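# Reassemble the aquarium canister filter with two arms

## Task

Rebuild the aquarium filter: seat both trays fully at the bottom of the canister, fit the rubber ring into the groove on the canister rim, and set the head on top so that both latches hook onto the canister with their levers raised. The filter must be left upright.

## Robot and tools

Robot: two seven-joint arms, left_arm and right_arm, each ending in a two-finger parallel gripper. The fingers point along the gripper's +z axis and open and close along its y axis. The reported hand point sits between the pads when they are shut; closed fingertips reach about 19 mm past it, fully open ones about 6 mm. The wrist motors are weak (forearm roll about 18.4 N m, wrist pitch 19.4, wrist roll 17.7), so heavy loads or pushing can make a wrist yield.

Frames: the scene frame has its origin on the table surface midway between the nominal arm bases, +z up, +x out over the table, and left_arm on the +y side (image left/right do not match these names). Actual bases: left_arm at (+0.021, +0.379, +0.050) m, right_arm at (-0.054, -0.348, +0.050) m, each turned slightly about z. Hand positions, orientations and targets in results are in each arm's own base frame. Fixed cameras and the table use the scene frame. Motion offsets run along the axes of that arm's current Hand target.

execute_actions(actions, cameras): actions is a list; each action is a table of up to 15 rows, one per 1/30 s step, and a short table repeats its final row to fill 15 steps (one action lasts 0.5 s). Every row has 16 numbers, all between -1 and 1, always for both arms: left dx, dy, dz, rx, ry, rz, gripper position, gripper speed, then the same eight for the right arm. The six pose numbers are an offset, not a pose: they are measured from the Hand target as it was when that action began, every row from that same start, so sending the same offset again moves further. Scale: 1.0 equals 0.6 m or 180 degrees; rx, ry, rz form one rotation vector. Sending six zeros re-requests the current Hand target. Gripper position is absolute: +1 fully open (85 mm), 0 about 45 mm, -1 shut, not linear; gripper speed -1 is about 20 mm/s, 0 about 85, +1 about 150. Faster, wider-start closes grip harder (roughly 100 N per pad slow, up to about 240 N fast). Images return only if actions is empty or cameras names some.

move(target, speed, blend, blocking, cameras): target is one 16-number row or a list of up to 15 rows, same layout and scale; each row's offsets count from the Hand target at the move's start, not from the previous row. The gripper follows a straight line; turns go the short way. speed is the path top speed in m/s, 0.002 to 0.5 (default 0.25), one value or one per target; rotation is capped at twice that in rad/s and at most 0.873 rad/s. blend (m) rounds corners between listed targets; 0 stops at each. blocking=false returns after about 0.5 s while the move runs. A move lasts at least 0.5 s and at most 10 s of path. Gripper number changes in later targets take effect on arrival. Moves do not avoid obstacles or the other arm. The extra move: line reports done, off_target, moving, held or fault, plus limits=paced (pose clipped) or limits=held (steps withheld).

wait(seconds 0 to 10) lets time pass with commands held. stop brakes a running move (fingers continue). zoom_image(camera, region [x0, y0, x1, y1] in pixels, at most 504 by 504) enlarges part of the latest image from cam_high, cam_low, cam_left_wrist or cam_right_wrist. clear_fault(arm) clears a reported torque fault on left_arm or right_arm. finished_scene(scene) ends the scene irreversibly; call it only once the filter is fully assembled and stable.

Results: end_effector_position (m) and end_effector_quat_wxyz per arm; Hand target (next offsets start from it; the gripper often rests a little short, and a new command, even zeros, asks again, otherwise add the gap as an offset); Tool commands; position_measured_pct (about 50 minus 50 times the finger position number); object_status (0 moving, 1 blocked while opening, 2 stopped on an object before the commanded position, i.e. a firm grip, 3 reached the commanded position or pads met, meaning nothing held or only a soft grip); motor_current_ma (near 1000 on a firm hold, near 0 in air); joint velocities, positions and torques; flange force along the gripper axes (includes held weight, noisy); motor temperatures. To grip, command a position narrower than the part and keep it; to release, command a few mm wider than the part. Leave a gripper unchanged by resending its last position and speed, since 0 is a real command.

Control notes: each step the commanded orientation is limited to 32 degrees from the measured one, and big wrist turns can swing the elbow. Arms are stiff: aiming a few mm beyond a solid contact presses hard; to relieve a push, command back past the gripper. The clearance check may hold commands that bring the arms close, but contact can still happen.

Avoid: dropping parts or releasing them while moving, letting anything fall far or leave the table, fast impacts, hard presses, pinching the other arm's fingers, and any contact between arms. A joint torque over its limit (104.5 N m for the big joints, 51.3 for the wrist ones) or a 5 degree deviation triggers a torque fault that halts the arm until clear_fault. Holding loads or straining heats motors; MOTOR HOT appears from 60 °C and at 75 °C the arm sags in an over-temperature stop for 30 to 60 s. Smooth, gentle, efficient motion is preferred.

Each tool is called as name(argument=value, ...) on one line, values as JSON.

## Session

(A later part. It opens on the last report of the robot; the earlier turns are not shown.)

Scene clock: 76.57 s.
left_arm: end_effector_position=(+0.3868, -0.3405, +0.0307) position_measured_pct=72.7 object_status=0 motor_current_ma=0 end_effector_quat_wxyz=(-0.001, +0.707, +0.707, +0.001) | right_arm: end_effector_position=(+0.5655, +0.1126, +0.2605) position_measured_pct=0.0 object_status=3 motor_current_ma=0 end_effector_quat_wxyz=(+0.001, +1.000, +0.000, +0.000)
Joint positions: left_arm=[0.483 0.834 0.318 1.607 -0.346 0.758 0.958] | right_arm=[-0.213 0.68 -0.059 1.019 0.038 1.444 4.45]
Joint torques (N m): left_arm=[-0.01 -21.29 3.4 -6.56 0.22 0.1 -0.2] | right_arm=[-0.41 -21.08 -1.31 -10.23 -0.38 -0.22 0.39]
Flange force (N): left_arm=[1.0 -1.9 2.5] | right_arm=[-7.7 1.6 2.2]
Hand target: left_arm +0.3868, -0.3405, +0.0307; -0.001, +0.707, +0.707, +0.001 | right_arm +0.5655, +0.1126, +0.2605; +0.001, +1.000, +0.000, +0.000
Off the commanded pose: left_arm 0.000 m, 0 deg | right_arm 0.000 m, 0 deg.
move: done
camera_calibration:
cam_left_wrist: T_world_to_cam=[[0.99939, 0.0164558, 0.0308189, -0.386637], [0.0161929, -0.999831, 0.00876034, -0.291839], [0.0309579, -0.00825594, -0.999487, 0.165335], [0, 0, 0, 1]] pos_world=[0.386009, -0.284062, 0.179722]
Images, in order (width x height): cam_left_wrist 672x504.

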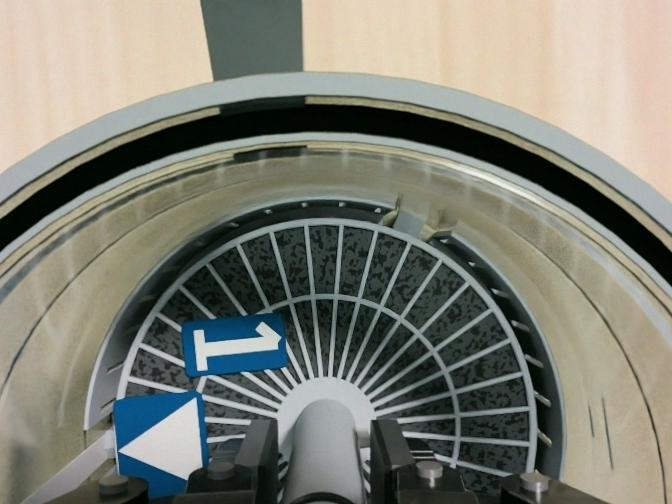

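move(target=[[0,0,-0.03,0,0,0,-0.45,-0.8,0,0,0,0,0,0,1,1],[0,0,-0.35,0,0,0,-0.45,-0.8,0,0,0,0,0,0,1,1],[-0.095,0,-0.4,0,0,0,-0.45,-0.8,0,0,0,0,0,0,1,1]], speed=[0.03,0.2,0.2], cameras=["cam_left_wrist","cam_low"])

zoom_image(camera="cam_left_wrist", region=[130, 60, 550, 480])

Scene clock: 80.27 s.
left_arm: end_effector_position=(+0.3868, -0.3980, +0.2706) position_measured_pct=72.7 object_status=3 motor_current_ma=0 end_effector_quat_wxyz=(-0.001, +0.707, +0.707, +0.001) | right_arm: end_effector_position=(+0.5655, +0.1126, +0.2605) position_measured_pct=0.0 object_status=3 motor_current_ma=0 end_effector_quat_wxyz=(+0.001, +1.000, +0.000, +0.000)
Joint positions: left_arm=[0.548 0.644 0.42 1.11 -0.251 1.436 0.927] | right_arm=[-0.213 0.68 -0.059 1.019 0.038 1.444 4.45]
Joint torques (N m): left_arm=[0.02 -21.14 3.3 -9.22 0.27 0.17 -0.19] | right_arm=[-0.39 -21.09 -1.31 -10.24 -0.37 -0.21 0.4]
Flange force (N): left_arm=[0.3 -0.7 2.2] | right_arm=[-7.7 1.6 2.2]
Hand target: left_arm +0.3868, -0.3980, +0.2706; -0.001, +0.707, +0.707, +0.001 | right_arm +0.5655, +0.1126, +0.2605; +0.001, +1.000, +0.000, +0.000
Off the commanded pose: left_arm 0.000 m, 0 deg | right_arm 0.000 m, 0 deg.
move: done
camera_calibration:
cam_left_wrist: T_world_to_cam=[[0.99939, 0.0164589, 0.0308173, -0.393083], [0.0161929, -0.99983, 0.00886034, -0.351473], [0.0309578, -0.00835591, -0.999486, 0.404602], [0, 0, 0, 1]] pos_world=[0.386009, -0.341562, 0.419622]
Images, in order (width x height): cam_low 504x504, cam_left_wrist 672x504.

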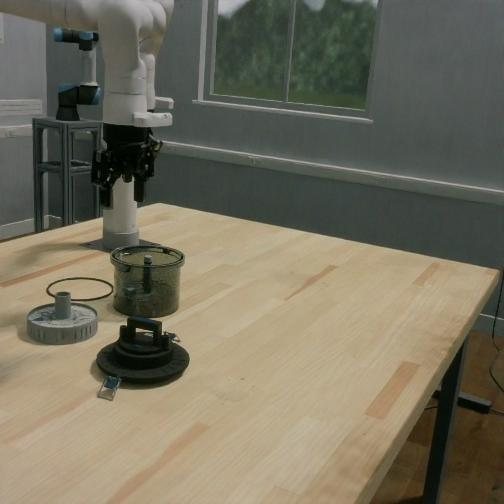

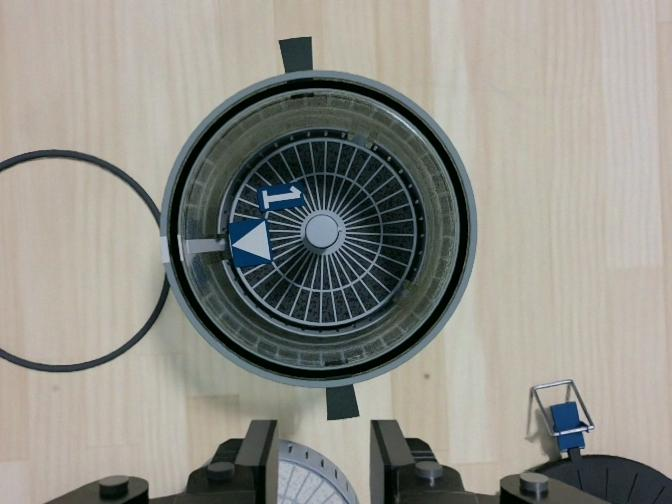

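Scaled by 1.200.

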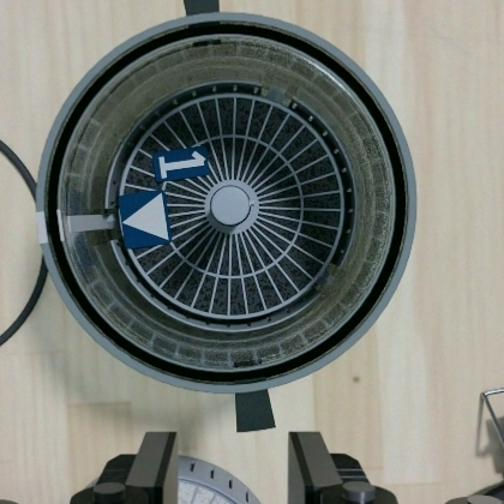

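move(target=[0.55,-0.15,0,0,0,0,-0.45,-0.8,-0.265,-0.0633,0.1167,0,0,0.2028,1,1], speed=0.25, cameras=["cam_right_wrist","cam_high"])

zoom_image(camera="cam_right_wrist", region=[150, 150, 520, 504])

Scene clock: 85.13 s.
left_arm: end_effector_position=(+0.2965, -0.0681, +0.2712) position_measured_pct=72.7 object_status=3 motor_current_ma=0 end_effector_quat_wxyz=(-0.001, +0.707, +0.707, +0.001) | right_arm: end_effector_position=(+0.4065, +0.1504, +0.1904) position_measured_pct=0.0 object_status=3 motor_current_ma=0 end_effector_quat_wxyz=(+0.001, +0.950, -0.313, +0.000)
Joint positions: left_arm=[-0.089 0.028 0.243 1.946 -0.009 1.169 0.159] | right_arm=[-0.441 0.41 0.04 1.729 -0.018 1.003 3.681]
Joint torques (N m): left_arm=[0.03 -9.01 1.16 -9.07 0.16 0.16 -0.07] | right_arm=[-0.35 -15.04 -0.99 -8.86 -0.37 -0.13 0.36]
Flange force (N): left_arm=[1.7 -0.6 2.6] | right_arm=[-2.7 4.6 0.5]
Hand target: left_arm +0.2965, -0.0681, +0.2712; -0.001, +0.707, +0.707, +0.001 | right_arm +0.4065, +0.1504, +0.1904; +0.001, +0.950, -0.313, +0.000
Off the commanded pose: left_arm 0.000 m, 0 deg | right_arm 0.000 m, 0 deg.
move: done
camera_calibration:
cam_right_wrist: T_world_to_cam=[[-0.596958, -0.802244, -0.00674084, 0.365669], [-0.802267, 0.596964, 0.00126186, 0.292473], [0.00301172, 0.00616123, -0.999976, 0.331417], [0, 0, 0, 1]] pos_world=[0.451932, 0.116718, 0.333505]
Images, in order (width x height): cam_high 504x504, cam_right_wrist 672x504.

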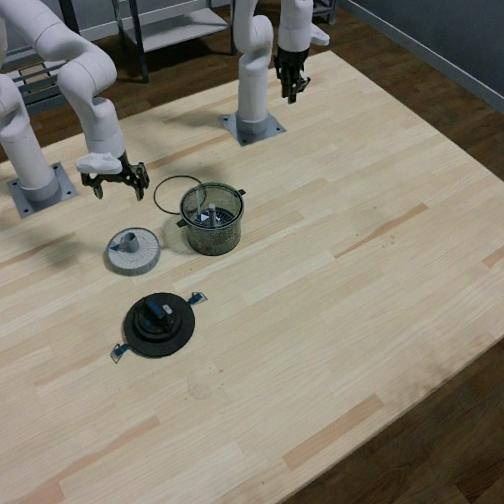

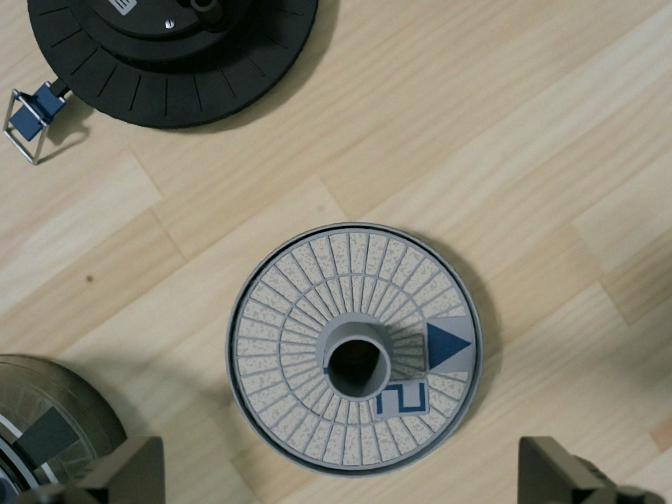

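Scaled by 1.362.

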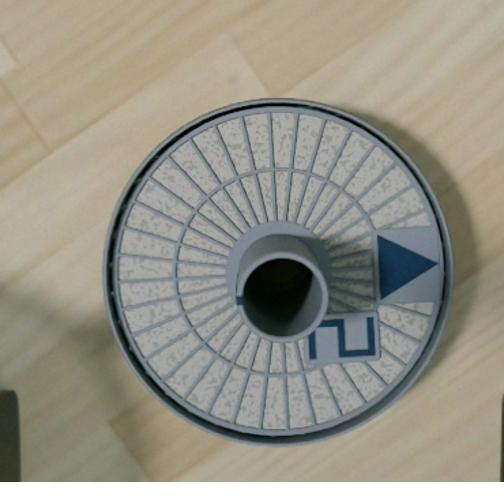

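move(target=[0,0,0,0,0,0,-0.45,-0.8,-0.002,0.0157,0.1,0,0,0,1,1], speed=0.25, cameras=["cam_right_wrist","cam_high","cam_low"])

zoom_image(camera="cam_right_wrist", region=[150, 150, 520, 504])

zoom_image(camera="cam_low", region=[10, 180, 150, 360])

Scene clock: 87.93 s.
left_arm: end_effector_position=(+0.2965, -0.0681, +0.2712) position_measured_pct=72.7 object_status=3 motor_current_ma=0 end_effector_quat_wxyz=(-0.001, +0.707, +0.707, +0.001) | right_arm: end_effector_position=(+0.3999, +0.1435, +0.1304) position_measured_pct=0.0 object_status=3 motor_current_ma=0 end_effector_quat_wxyz=(+0.001, +0.950, -0.313, +0.000)
Joint positions: left_arm=[-0.089 0.028 0.243 1.946 -0.009 1.169 0.158] | right_arm=[-0.429 0.483 0.035 1.845 -0.021 0.814 3.693]
Joint torques (N m): left_arm=[-0.03 -9 1.14 -9.08 0.15 0.19 -0.17] | right_arm=[-0.37 -15.23 -0.95 -7.76 -0.38 -0.16 0.39]
Flange force (N): left_arm=[1.2 -0.6 2.8] | right_arm=[-2.8 4.3 -0.7]
Hand target: left_arm +0.2965, -0.0681, +0.2712; -0.001, +0.707, +0.707, +0.001 | right_arm +0.3999, +0.1435, +0.1304; +0.001, +0.950, -0.313, +0.000
Off the commanded pose: left_arm 0.000 m, 0 deg | right_arm 0.000 m, 0 deg.
move: done
camera_calibration:
cam_right_wrist: T_world_to_cam=[[-0.596958, -0.802244, -0.00674084, 0.35571], [-0.802267, 0.596964, 0.00126186, 0.291432], [0.00301172, 0.00616123, -0.999976, 0.271581], [0, 0, 0, 1]] pos_world=[0.445332, 0.109718, 0.273605]
Images, in order (width x height): cam_high 504x504, cam_low 504x504, cam_right_wrist 672x504.

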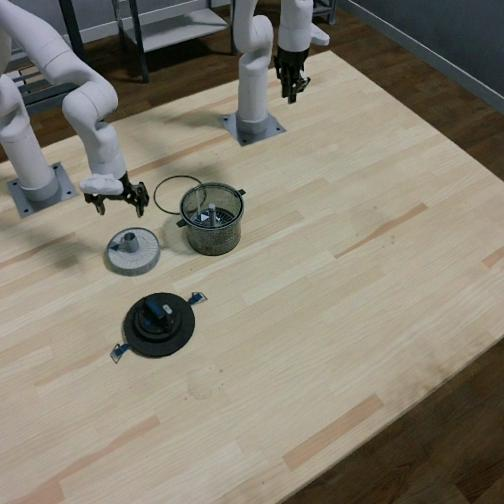

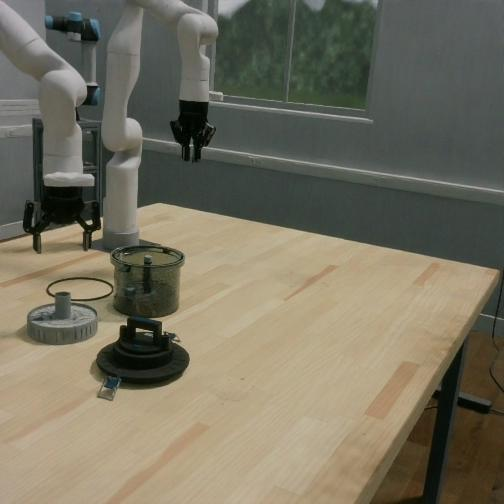

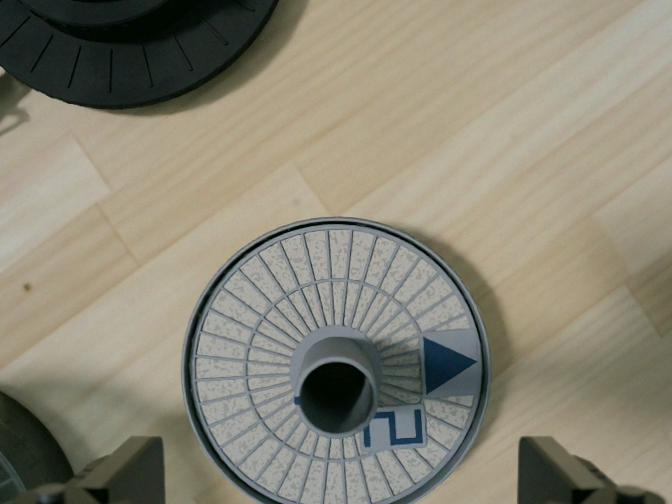

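Scaled by 1.362.

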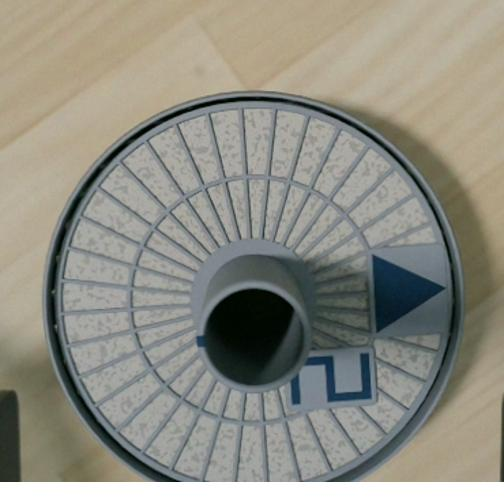

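Scaled by 2.800.

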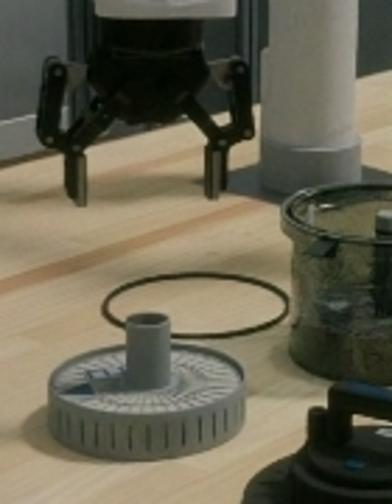

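move(target=[0,0,0,0,0,0,-0.45,-0.8,0.0067,-0.0039,0.1873,0,0,0,1,1], speed=0.12, cameras=["cam_right_wrist","cam_low"])

zoom_image(camera="cam_low", region=[10, 220, 130, 360])

Scene clock: 90.20 s.
left_arm: end_effector_position=(+0.2965, -0.0681, +0.2712) position_measured_pct=72.7 object_status=3 motor_current_ma=0 end_effector_quat_wxyz=(-0.001, +0.707, +0.707, +0.001) | right_arm: end_effector_position=(+0.4045, +0.1428, +0.0181) position_measured_pct=0.0 object_status=3 motor_current_ma=0 end_effector_quat_wxyz=(+0.001, +0.950, -0.313, +0.000)
Joint positions: left_arm=[-0.089 0.028 0.243 1.946 -0.009 1.169 0.158] | right_arm=[-0.413 0.712 0.022 1.92 -0.028 0.511 3.703]
Joint torques (N m): left_arm=[0 -9.07 1.05 -9.02 0.2 0.17 -0.2] | right_arm=[-0.39 -16.83 -0.87 -5.76 -0.39 -0.27 0.4]
Flange force (N): left_arm=[0.9 -0.2 2.7] | right_arm=[-2.8 4.2 -2.5]
Hand target: left_arm +0.2965, -0.0681, +0.2712; -0.001, +0.707, +0.707, +0.001 | right_arm +0.4045, +0.1428, +0.0180; +0.001, +0.950, -0.313, +0.000
Off the commanded pose: left_arm 0.000 m, 0 deg | right_arm 0.000 m, 0 deg.
move: done
camera_calibration:
cam_right_wrist: T_world_to_cam=[[-0.596958, -0.802245, -0.00668114, 0.357207], [-0.802267, 0.596963, 0.00134209, 0.29561], [0.00291171, 0.00616123, -0.999977, 0.159219], [0, 0, 0, 1]] pos_world=[0.449932, 0.109118, 0.161205]
Images, in order (width x height): cam_low 504x504, cam_right_wrist 672x504.

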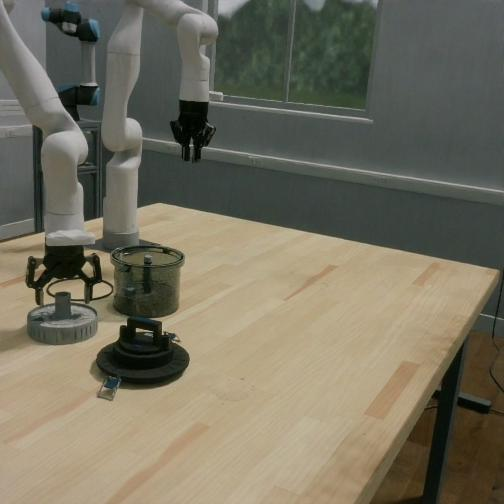

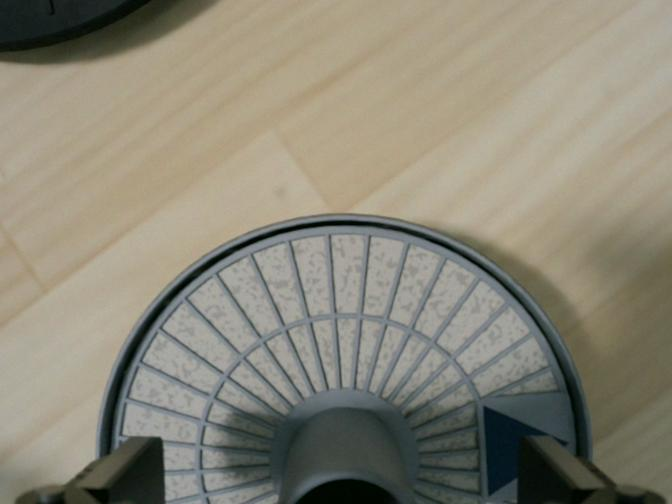

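Scaled by 3.600.

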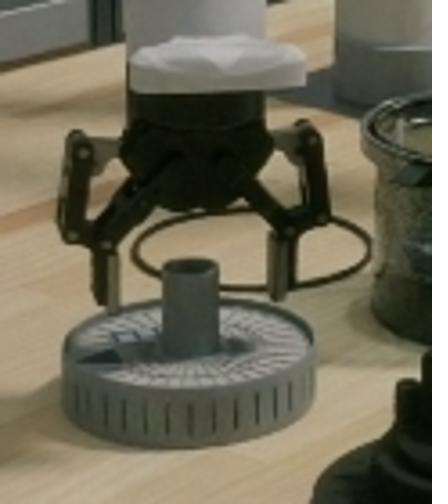

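move(target=[0,0,0,0,0,0,-0.45,-0.8,0,0,0,0,0,0,-0.5,-1], cameras=["cam_right_wrist"])

wait(seconds=0.8)

Scene clock: 93.97 s.
left_arm: end_effector_position=(+0.2965, -0.0681, +0.2712) position_measured_pct=72.7 object_status=3 motor_current_ma=0 end_effector_quat_wxyz=(-0.001, +0.707, +0.707, +0.001) | right_arm: end_effector_position=(+0.4045, +0.1429, +0.0180) position_measured_pct=64.5 object_status=0 motor_current_ma=1000 end_effector_quat_wxyz=(+0.000, +0.950, -0.313, +0.000)
Joint positions: left_arm=[-0.089 0.028 0.243 1.946 -0.009 1.169 0.158] | right_arm=[-0.413 0.712 0.022 1.92 -0.028 0.511 3.703]
Joint torques (N m): left_arm=[0.02 -9.06 1.12 -9.04 0.14 0.16 -0.14] | right_arm=[-0.21 -11.01 -0.52 -4.71 -0.2 -0.42 0.33]
Flange force (N): left_arm=[1.3 -0.4 2.6] | right_arm=[-4.9 6.8 -16.0]
Hand target: left_arm +0.2965, -0.0681, +0.2712; -0.001, +0.707, +0.707, +0.001 | right_arm +0.4045, +0.1428, +0.0180; +0.001, +0.950, -0.313, +0.000
Off the commanded pose: left_arm 0.000 m, 0 deg | right_arm 0.000 m, 0 deg.
move: done
camera_calibration:
cam_right_wrist: T_world_to_cam=[[-0.596959, -0.802243, -0.00682104, 0.35723], [-0.802266, 0.596965, 0.00132156, 0.295613], [0.00301171, 0.0062612, -0.999976, 0.159163], [0, 0, 0, 1]] pos_world=[0.449932, 0.109119, 0.161205]
Images, in order (width x height): cam_right_wrist 672x504.

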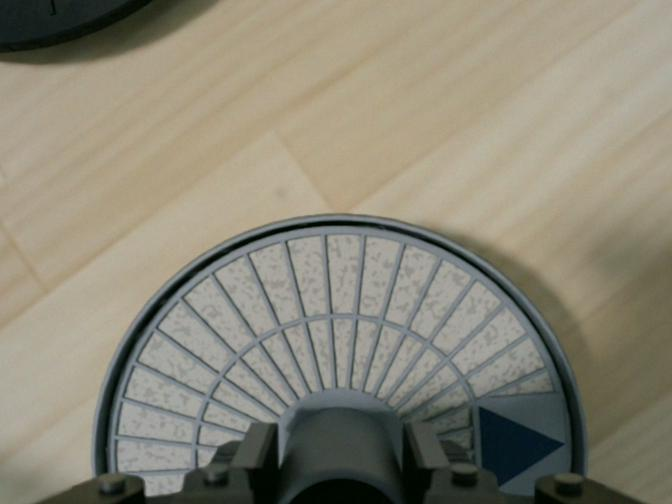

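Scene clock: 94.77 s.
left_arm: end_effector_position=(+0.2965, -0.0681, +0.2712) position_measured_pct=72.7 object_status=3 motor_current_ma=0 end_effector_quat_wxyz=(-0.001, +0.707, +0.707, +0.001) | right_arm: end_effector_position=(+0.4045, +0.1428, +0.0180) position_measured_pct=64.5 object_status=2 motor_current_ma=1000 end_effector_quat_wxyz=(+0.001, +0.950, -0.313, +0.000)
Joint positions: left_arm=[-0.089 0.028 0.243 1.946 -0.009 1.169 0.158] | right_arm=[-0.413 0.712 0.022 1.92 -0.028 0.511 3.703]
Joint torques (N m): left_arm=[-0.03 -9.13 1.08 -9.07 0.18 0.11 -0.21] | right_arm=[-0.23 -11.03 -0.52 -4.75 -0.21 -0.43 0.28]
Flange force (N): left_arm=[0.9 -0.2 2.7] | right_arm=[-4.8 6.9 -16.0]
Hand target: left_arm +0.2965, -0.0681, +0.2712; -0.001, +0.707, +0.707, +0.001 | right_arm +0.4045, +0.1428, +0.0180; +0.001, +0.950, -0.313, +0.000
Tool commands: left_gripper/position=-0.45 left_gripper/speed=-0.8 right_gripper/position=-0.5 right_gripper/speed=-1.0
Off the commanded pose: left_arm 0.000 m, 0 deg | right_arm 0.000 m, 0 deg.
wait: 0.80 s; at rest by 0.17 s

move(target=[[0,0,0,0,0,0,-0.45,-0.8,0,0,-0.1,0,0,0,-0.5,-1],[0,0,0,0,0,0,-0.45,-0.8,0,0,-0.3417,0,0,0,-0.5,-1],[0,0,0,0,0,0,-0.45,-0.8,-0.1547,-0.3422,-0.3417,0,0,0.285,-0.5,-1]], speed=[0.05,0.2,0.2], blend=[0,0.03,0], cameras=["cam_right_wrist","cam_low","cam_high"])

zoom_image(camera="cam_low", region=[90, 190, 210, 330])

zoom_image(camera="cam_high", region=[160, 120, 270, 260])

Scene clock: 100.87 s.
left_arm: end_effector_position=(+0.2965, -0.0681, +0.2712) position_measured_pct=72.7 object_status=3 motor_current_ma=0 end_effector_quat_wxyz=(-0.001, +0.707, +0.707, +0.001) | right_arm: end_effector_position=(+0.4519, +0.3633, +0.2228) position_measured_pct=64.5 object_status=2 motor_current_ma=1000 end_effector_quat_wxyz=(+0.000, +0.721, -0.693, +0.000)
Joint positions: left_arm=[-0.089 0.028 0.243 1.946 -0.009 1.169 0.158] | right_arm=[-0.816 0.713 0.199 1.096 -0.132 1.345 2.546]
Joint torques (N m): left_arm=[-0.06 -9.15 1.09 -9.07 0.13 0.19 -0.2] | right_arm=[-0.4 -21.81 0.09 -10.52 -0.36 -0.25 0.29]
Flange force (N): left_arm=[0.9 -0.2 2.9] | right_arm=[5.2 6.7 2.6]
Hand target: left_arm +0.2965, -0.0681, +0.2712; -0.001, +0.707, +0.707, +0.001 | right_arm +0.4519, +0.3634, +0.2228; +0.000, +0.721, -0.693, +0.000
Off the commanded pose: left_arm 0.000 m, 0 deg | right_arm 0.000 m, 0 deg.
move: done
camera_calibration:
cam_right_wrist: T_world_to_cam=[[-0.999331, -0.0357722, -0.00765371, 0.467289], [-0.0357804, 0.999359, 0.000930378, -0.29073], [0.00761552, 0.00120361, -0.99997, 0.362169], [0, 0, 0, 1]] pos_world=[0.453816, 0.306823, 0.366006]
Images, in order (width x height): cam_high 504x504, cam_low 504x504, cam_right_wrist 672x504.

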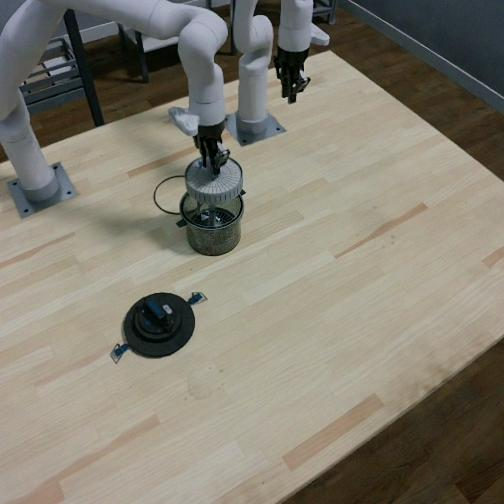

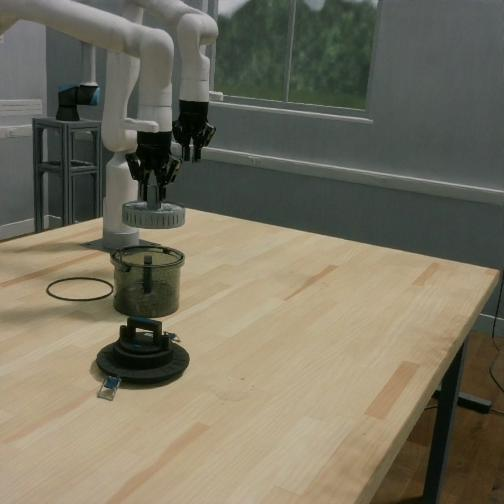

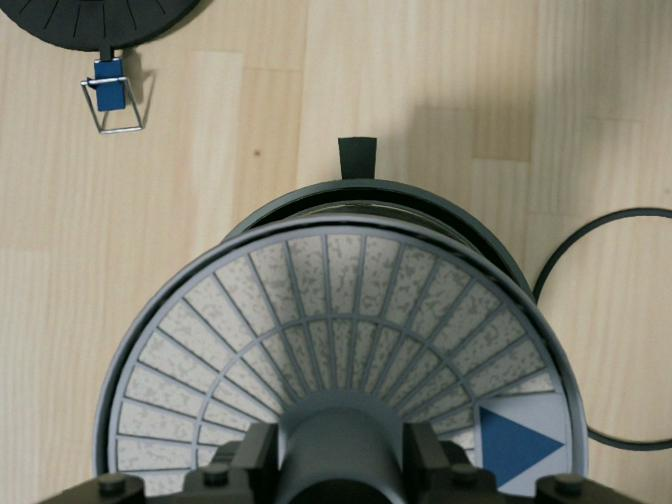

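Scaled by 3.600.

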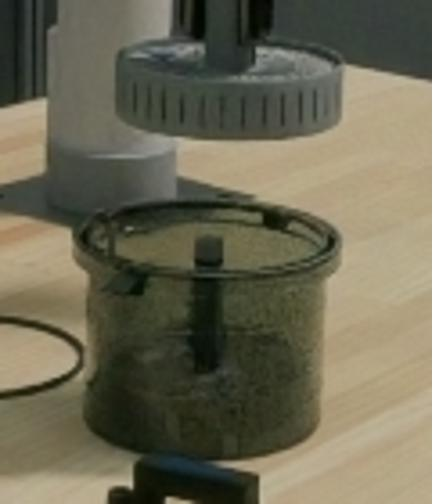

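Scaled by 3.600.

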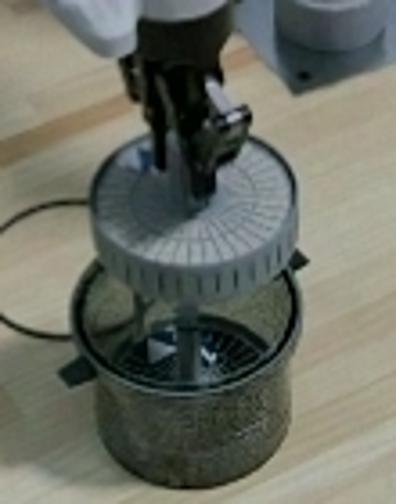

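move(target=[0,0,0,0,0,0,-0.45,-0.8,0.002,0.0198,0.09,0,0,0,-0.5,-1], speed=0.1, cameras=["cam_right_wrist","cam_low","cam_high"])

zoom_image(camera="cam_low", region=[105, 210, 195, 290])

zoom_image(camera="cam_high", region=[175, 160, 250, 235])

zoom_image(camera="cam_right_wrist", region=[80, 90, 340, 350])

zoom_image(camera="cam_right_wrist", region=[340, 130, 640, 430])

Scene clock: 102.97 s.
left_arm: end_effector_position=(+0.2965, -0.0681, +0.2712) position_measured_pct=72.7 object_status=3 motor_current_ma=0 end_effector_quat_wxyz=(-0.001, +0.707, +0.707, +0.001) | right_arm: end_effector_position=(+0.4401, +0.3616, +0.1688) position_measured_pct=64.5 object_status=2 motor_current_ma=1000 end_effector_quat_wxyz=(+0.000, +0.721, -0.693, +0.000)
Joint positions: left_arm=[-0.089 0.028 0.243 1.946 -0.009 1.169 0.158] | right_arm=[-0.831 0.73 0.19 1.243 -0.136 1.181 2.544]
Joint torques (N m): left_arm=[0.04 -9.08 1.08 -9.03 0.12 0.13 -0.24] | right_arm=[-0.39 -21.53 0.16 -9.82 -0.38 0 0.42]
Flange force (N): left_arm=[0.9 -0.3 2.6] | right_arm=[4.4 5.9 1.7]
Hand target: left_arm +0.2965, -0.0681, +0.2712; -0.001, +0.707, +0.707, +0.001 | right_arm +0.4401, +0.3616, +0.1688; +0.000, +0.721, -0.693, +0.000
Off the commanded pose: left_arm 0.000 m, 0 deg | right_arm 0.000 m, 0 deg.
move: done
camera_calibration:
cam_right_wrist: T_world_to_cam=[[-0.999334, -0.0356732, -0.00764895, 0.454993], [-0.0356805, 0.999363, 0.000831619, -0.289417], [0.00761441, 0.00110398, -0.99997, 0.308294], [0, 0, 0, 1]] pos_world=[0.442016, 0.305123, 0.312006]
Images, in order (width x height): cam_high 504x504, cam_low 504x504, cam_right_wrist 672x504.

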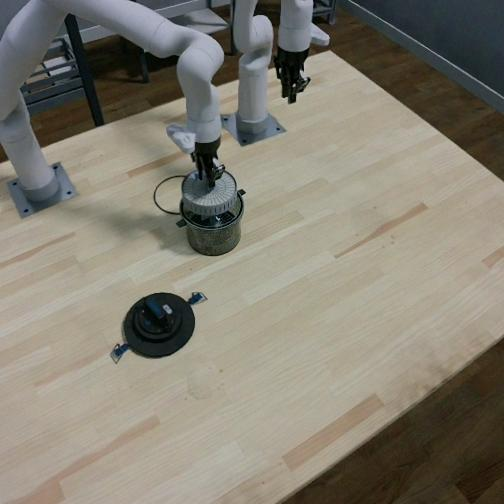

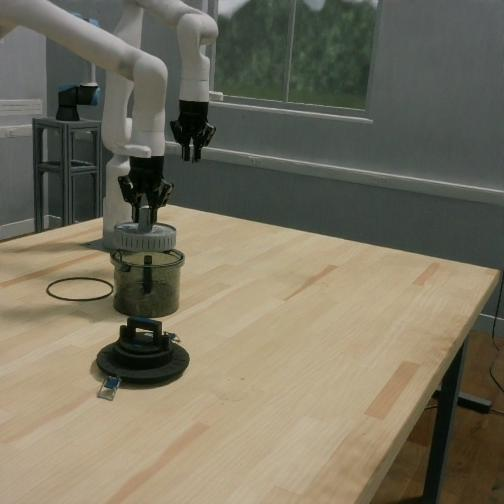

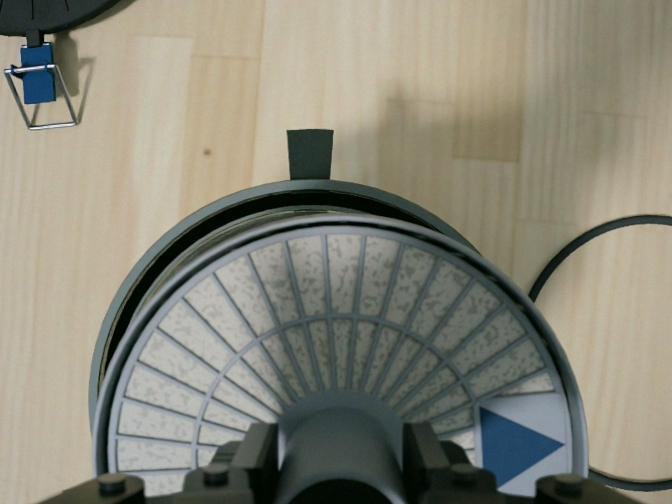

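Scaled by 5.600.

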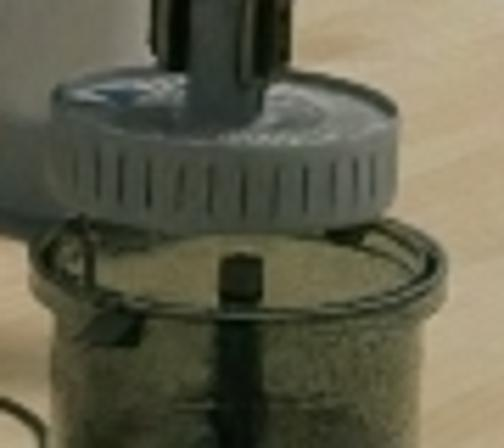

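Scaled by 6.720.

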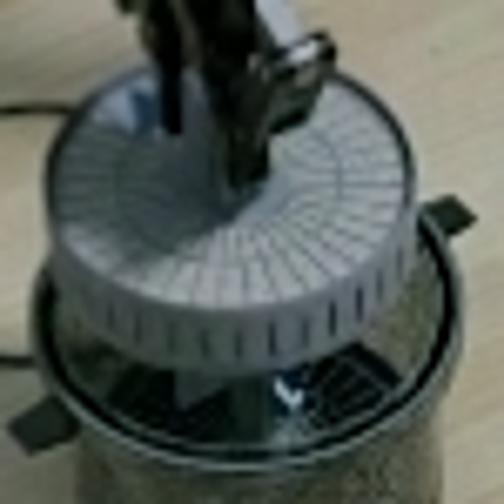

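Scaled by 1.938.

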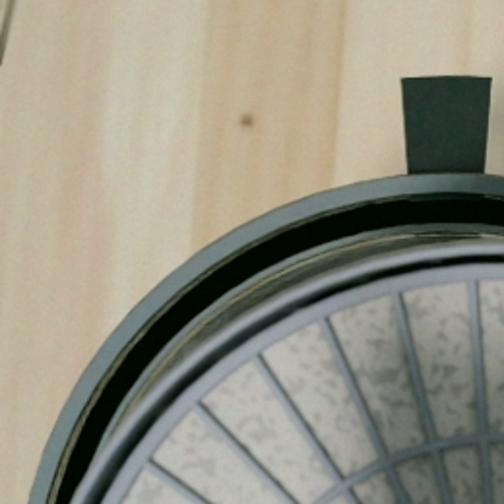

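Scaled by 1.680.

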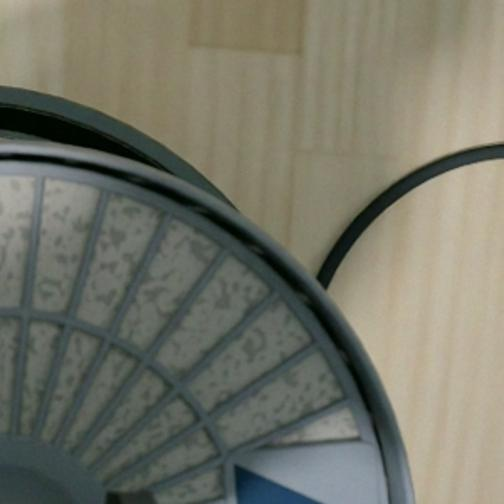

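execute_actions(actions=[], cameras=["cam_right_wrist","cam_low","cam_high"])

zoom_image(camera="cam_low", region=[105, 210, 195, 290])

zoom_image(camera="cam_high", region=[175, 160, 250, 235])

Scene clock: 106.03 s.
left_arm: end_effector_position=(+0.2965, -0.0681, +0.2712) position_measured_pct=72.7 object_status=3 motor_current_ma=0 end_effector_quat_wxyz=(-0.001, +0.707, +0.707, +0.001) | right_arm: end_effector_position=(+0.4401, +0.3616, +0.1688) position_measured_pct=64.5 object_status=2 motor_current_ma=1000 end_effector_quat_wxyz=(+0.000, +0.721, -0.693, +0.000)
Joint positions: left_arm=[-0.089 0.028 0.243 1.946 -0.009 1.169 0.158] | right_arm=[-0.831 0.73 0.19 1.243 -0.136 1.181 2.544]
Joint velocities: within noise
Joint torques (N m): left_arm=[0 -9.05 1.05 -9.04 0.17 0.14 -0.18] | right_arm=[-0.39 -21.54 0.1 -9.72 -0.34 -0.07 0.39]
Motor temperatures (°C): left_arm=[38 35 32 36 38 42 49] | right_arm=[37 40 37 37 51 50 39]
Flange force (N): left_arm=[1.0 -0.4 2.6] | right_arm=[4.1 5.4 1.4]
Hand target: left_arm +0.2965, -0.0681, +0.2712; -0.001, +0.707, +0.707, +0.001 | right_arm +0.4401, +0.3616, +0.1688; +0.000, +0.721, -0.693, +0.000
Tool commands: left_gripper/position=-0.45 left_gripper/speed=-0.8 right_gripper/position=-0.5 right_gripper/speed=-1.0
Off the commanded pose: left_arm 0.000 m, 0 deg | right_arm 0.000 m, 0 deg.
camera_calibration:
cam_right_wrist: T_world_to_cam=[[-0.999334, -0.0356732, -0.00764895, 0.454993], [-0.0356805, 0.999363, 0.000831619, -0.289417], [0.00761441, 0.00110398, -0.99997, 0.308294], [0, 0, 0, 1]] pos_world=[0.442016, 0.305123, 0.312006]
Images, in order (width x height): cam_high 504x504, cam_low 504x504, cam_right_wrist 672x504.

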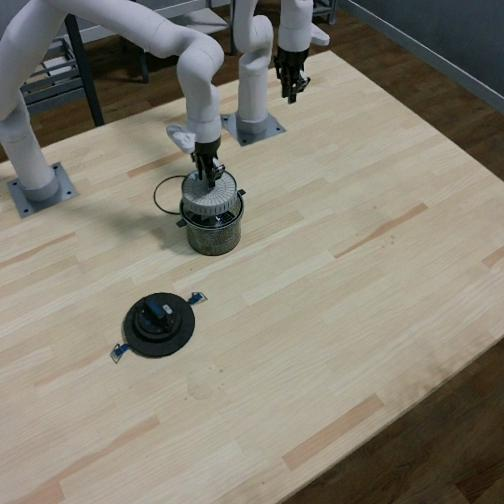

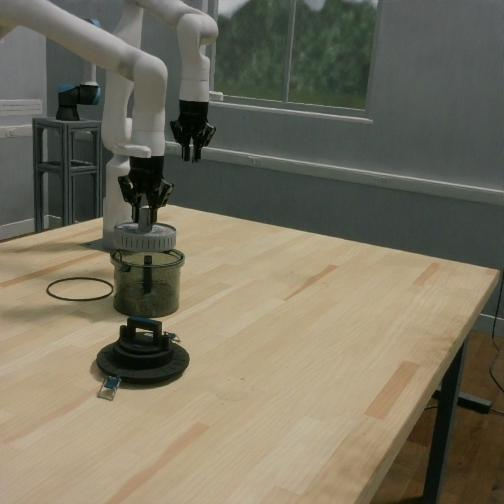

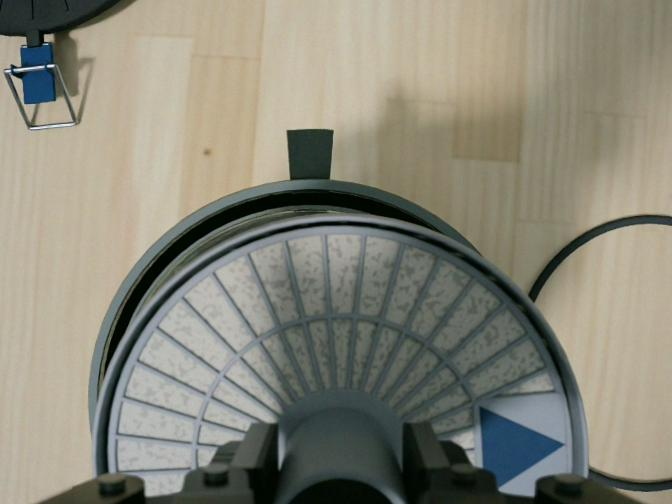

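Scaled by 5.600.

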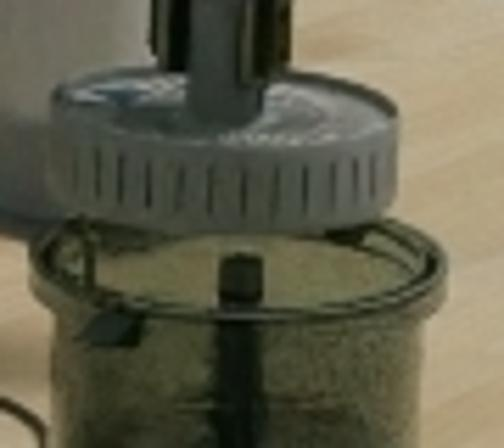

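Scaled by 6.720.

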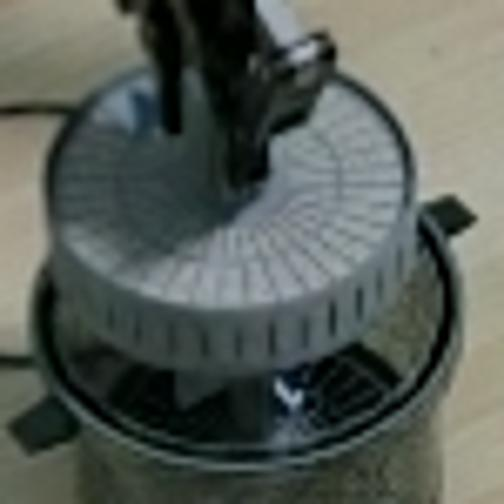

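move(target=[0,0,0,0,0,0,-0.45,-0.8,0.0028,-0.015,0.01,0,0,0,-0.5,-1], speed=0.05, cameras=["cam_right_wrist","cam_low","cam_high"])

zoom_image(camera="cam_low", region=[105, 210, 195, 290])

zoom_image(camera="cam_high", region=[175, 160, 250, 235])

zoom_image(camera="cam_right_wrist", region=[70, 90, 330, 350])

zoom_image(camera="cam_right_wrist", region=[340, 130, 640, 430])

Scene clock: 107.70 s.
left_arm: end_effector_position=(+0.2965, -0.0681, +0.2712) position_measured_pct=72.7 object_status=3 motor_current_ma=0 end_effector_quat_wxyz=(-0.001, +0.707, +0.707, +0.001) | right_arm: end_effector_position=(+0.4491, +0.3603, +0.1628) position_measured_pct=64.5 object_status=2 motor_current_ma=1000 end_effector_quat_wxyz=(+0.000, +0.721, -0.693, +0.000)
Joint positions: left_arm=[-0.089 0.028 0.243 1.946 -0.009 1.169 0.158] | right_arm=[-0.816 0.751 0.189 1.224 -0.138 1.18 2.556]
Joint torques (N m): left_arm=[0 -8.96 1.1 -8.96 0.19 0.13 -0.17] | right_arm=[-0.35 -21.43 0.18 -10.18 -0.35 -0.04 0.39]
Flange force (N): left_arm=[1.2 -0.4 2.3] | right_arm=[5.9 8.1 1.7]
Hand target: left_arm +0.2965, -0.0681, +0.2712; -0.001, +0.707, +0.707, +0.001 | right_arm +0.4491, +0.3603, +0.1628; +0.000, +0.721, -0.693, +0.000
Off the commanded pose: left_arm 0.000 m, 0 deg | right_arm 0.000 m, 0 deg.
move: done
camera_calibration:
cam_right_wrist: T_world_to_cam=[[-0.999335, -0.0356736, -0.00755259, 0.463865], [-0.0356817, 0.999363, 0.000935119, -0.287823], [0.00751442, 0.00120399, -0.999971, 0.302242], [0, 0, 0, 1]] pos_world=[0.451016, 0.303823, 0.306005]
Images, in order (width x height): cam_high 504x504, cam_low 504x504, cam_right_wrist 672x504.

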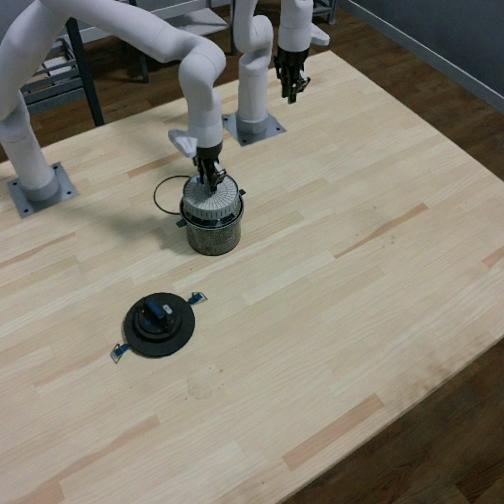

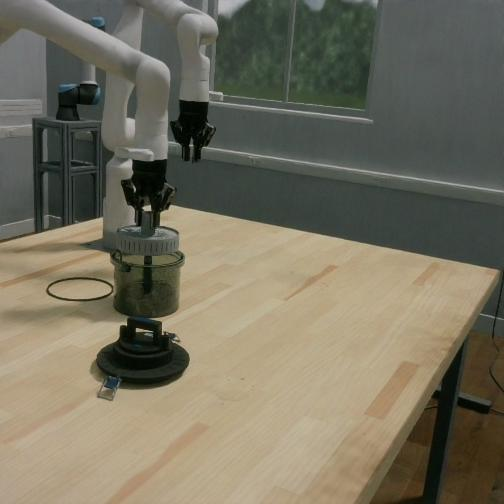

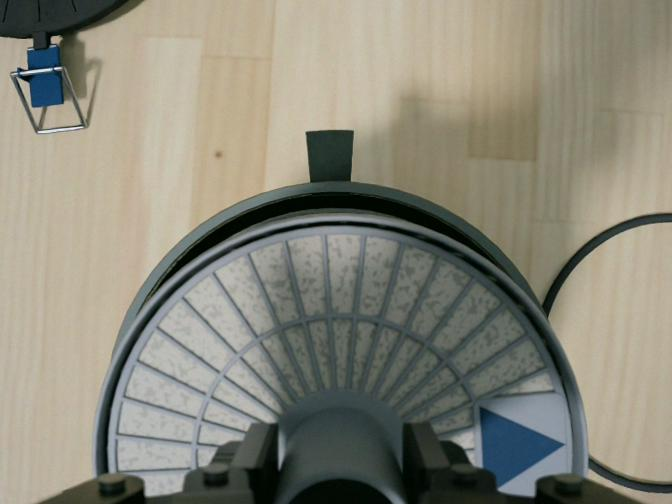

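Scaled by 5.600.

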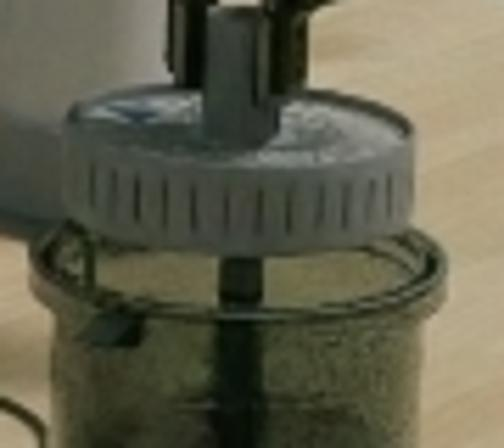

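Scaled by 6.720.

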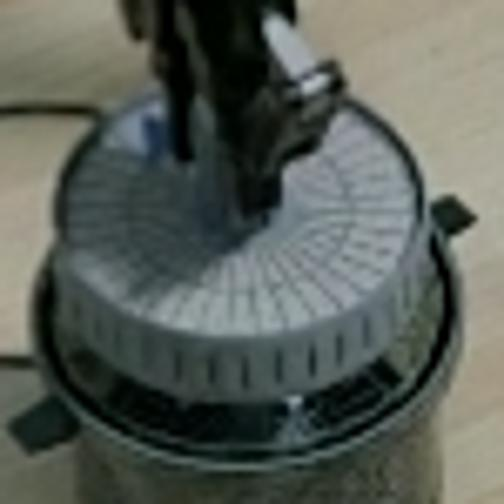

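Scaled by 1.938.

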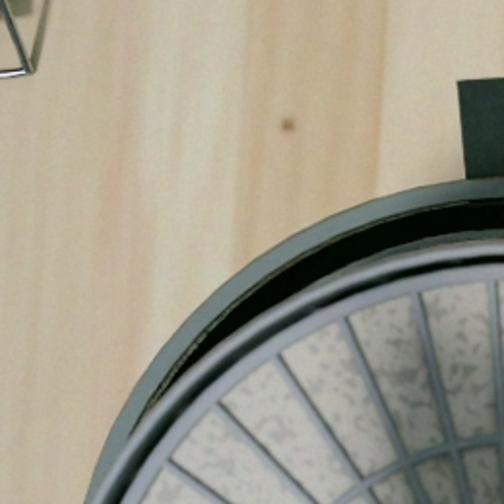

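Scaled by 1.680.

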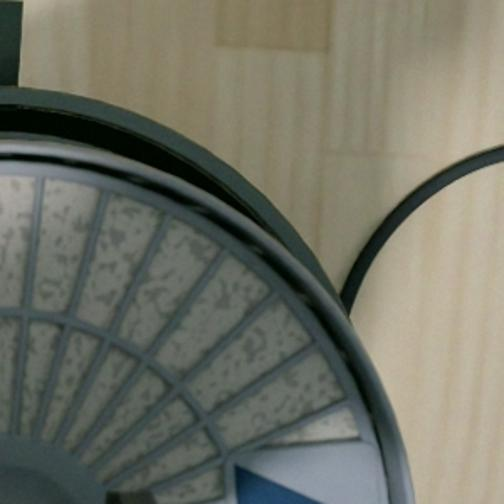

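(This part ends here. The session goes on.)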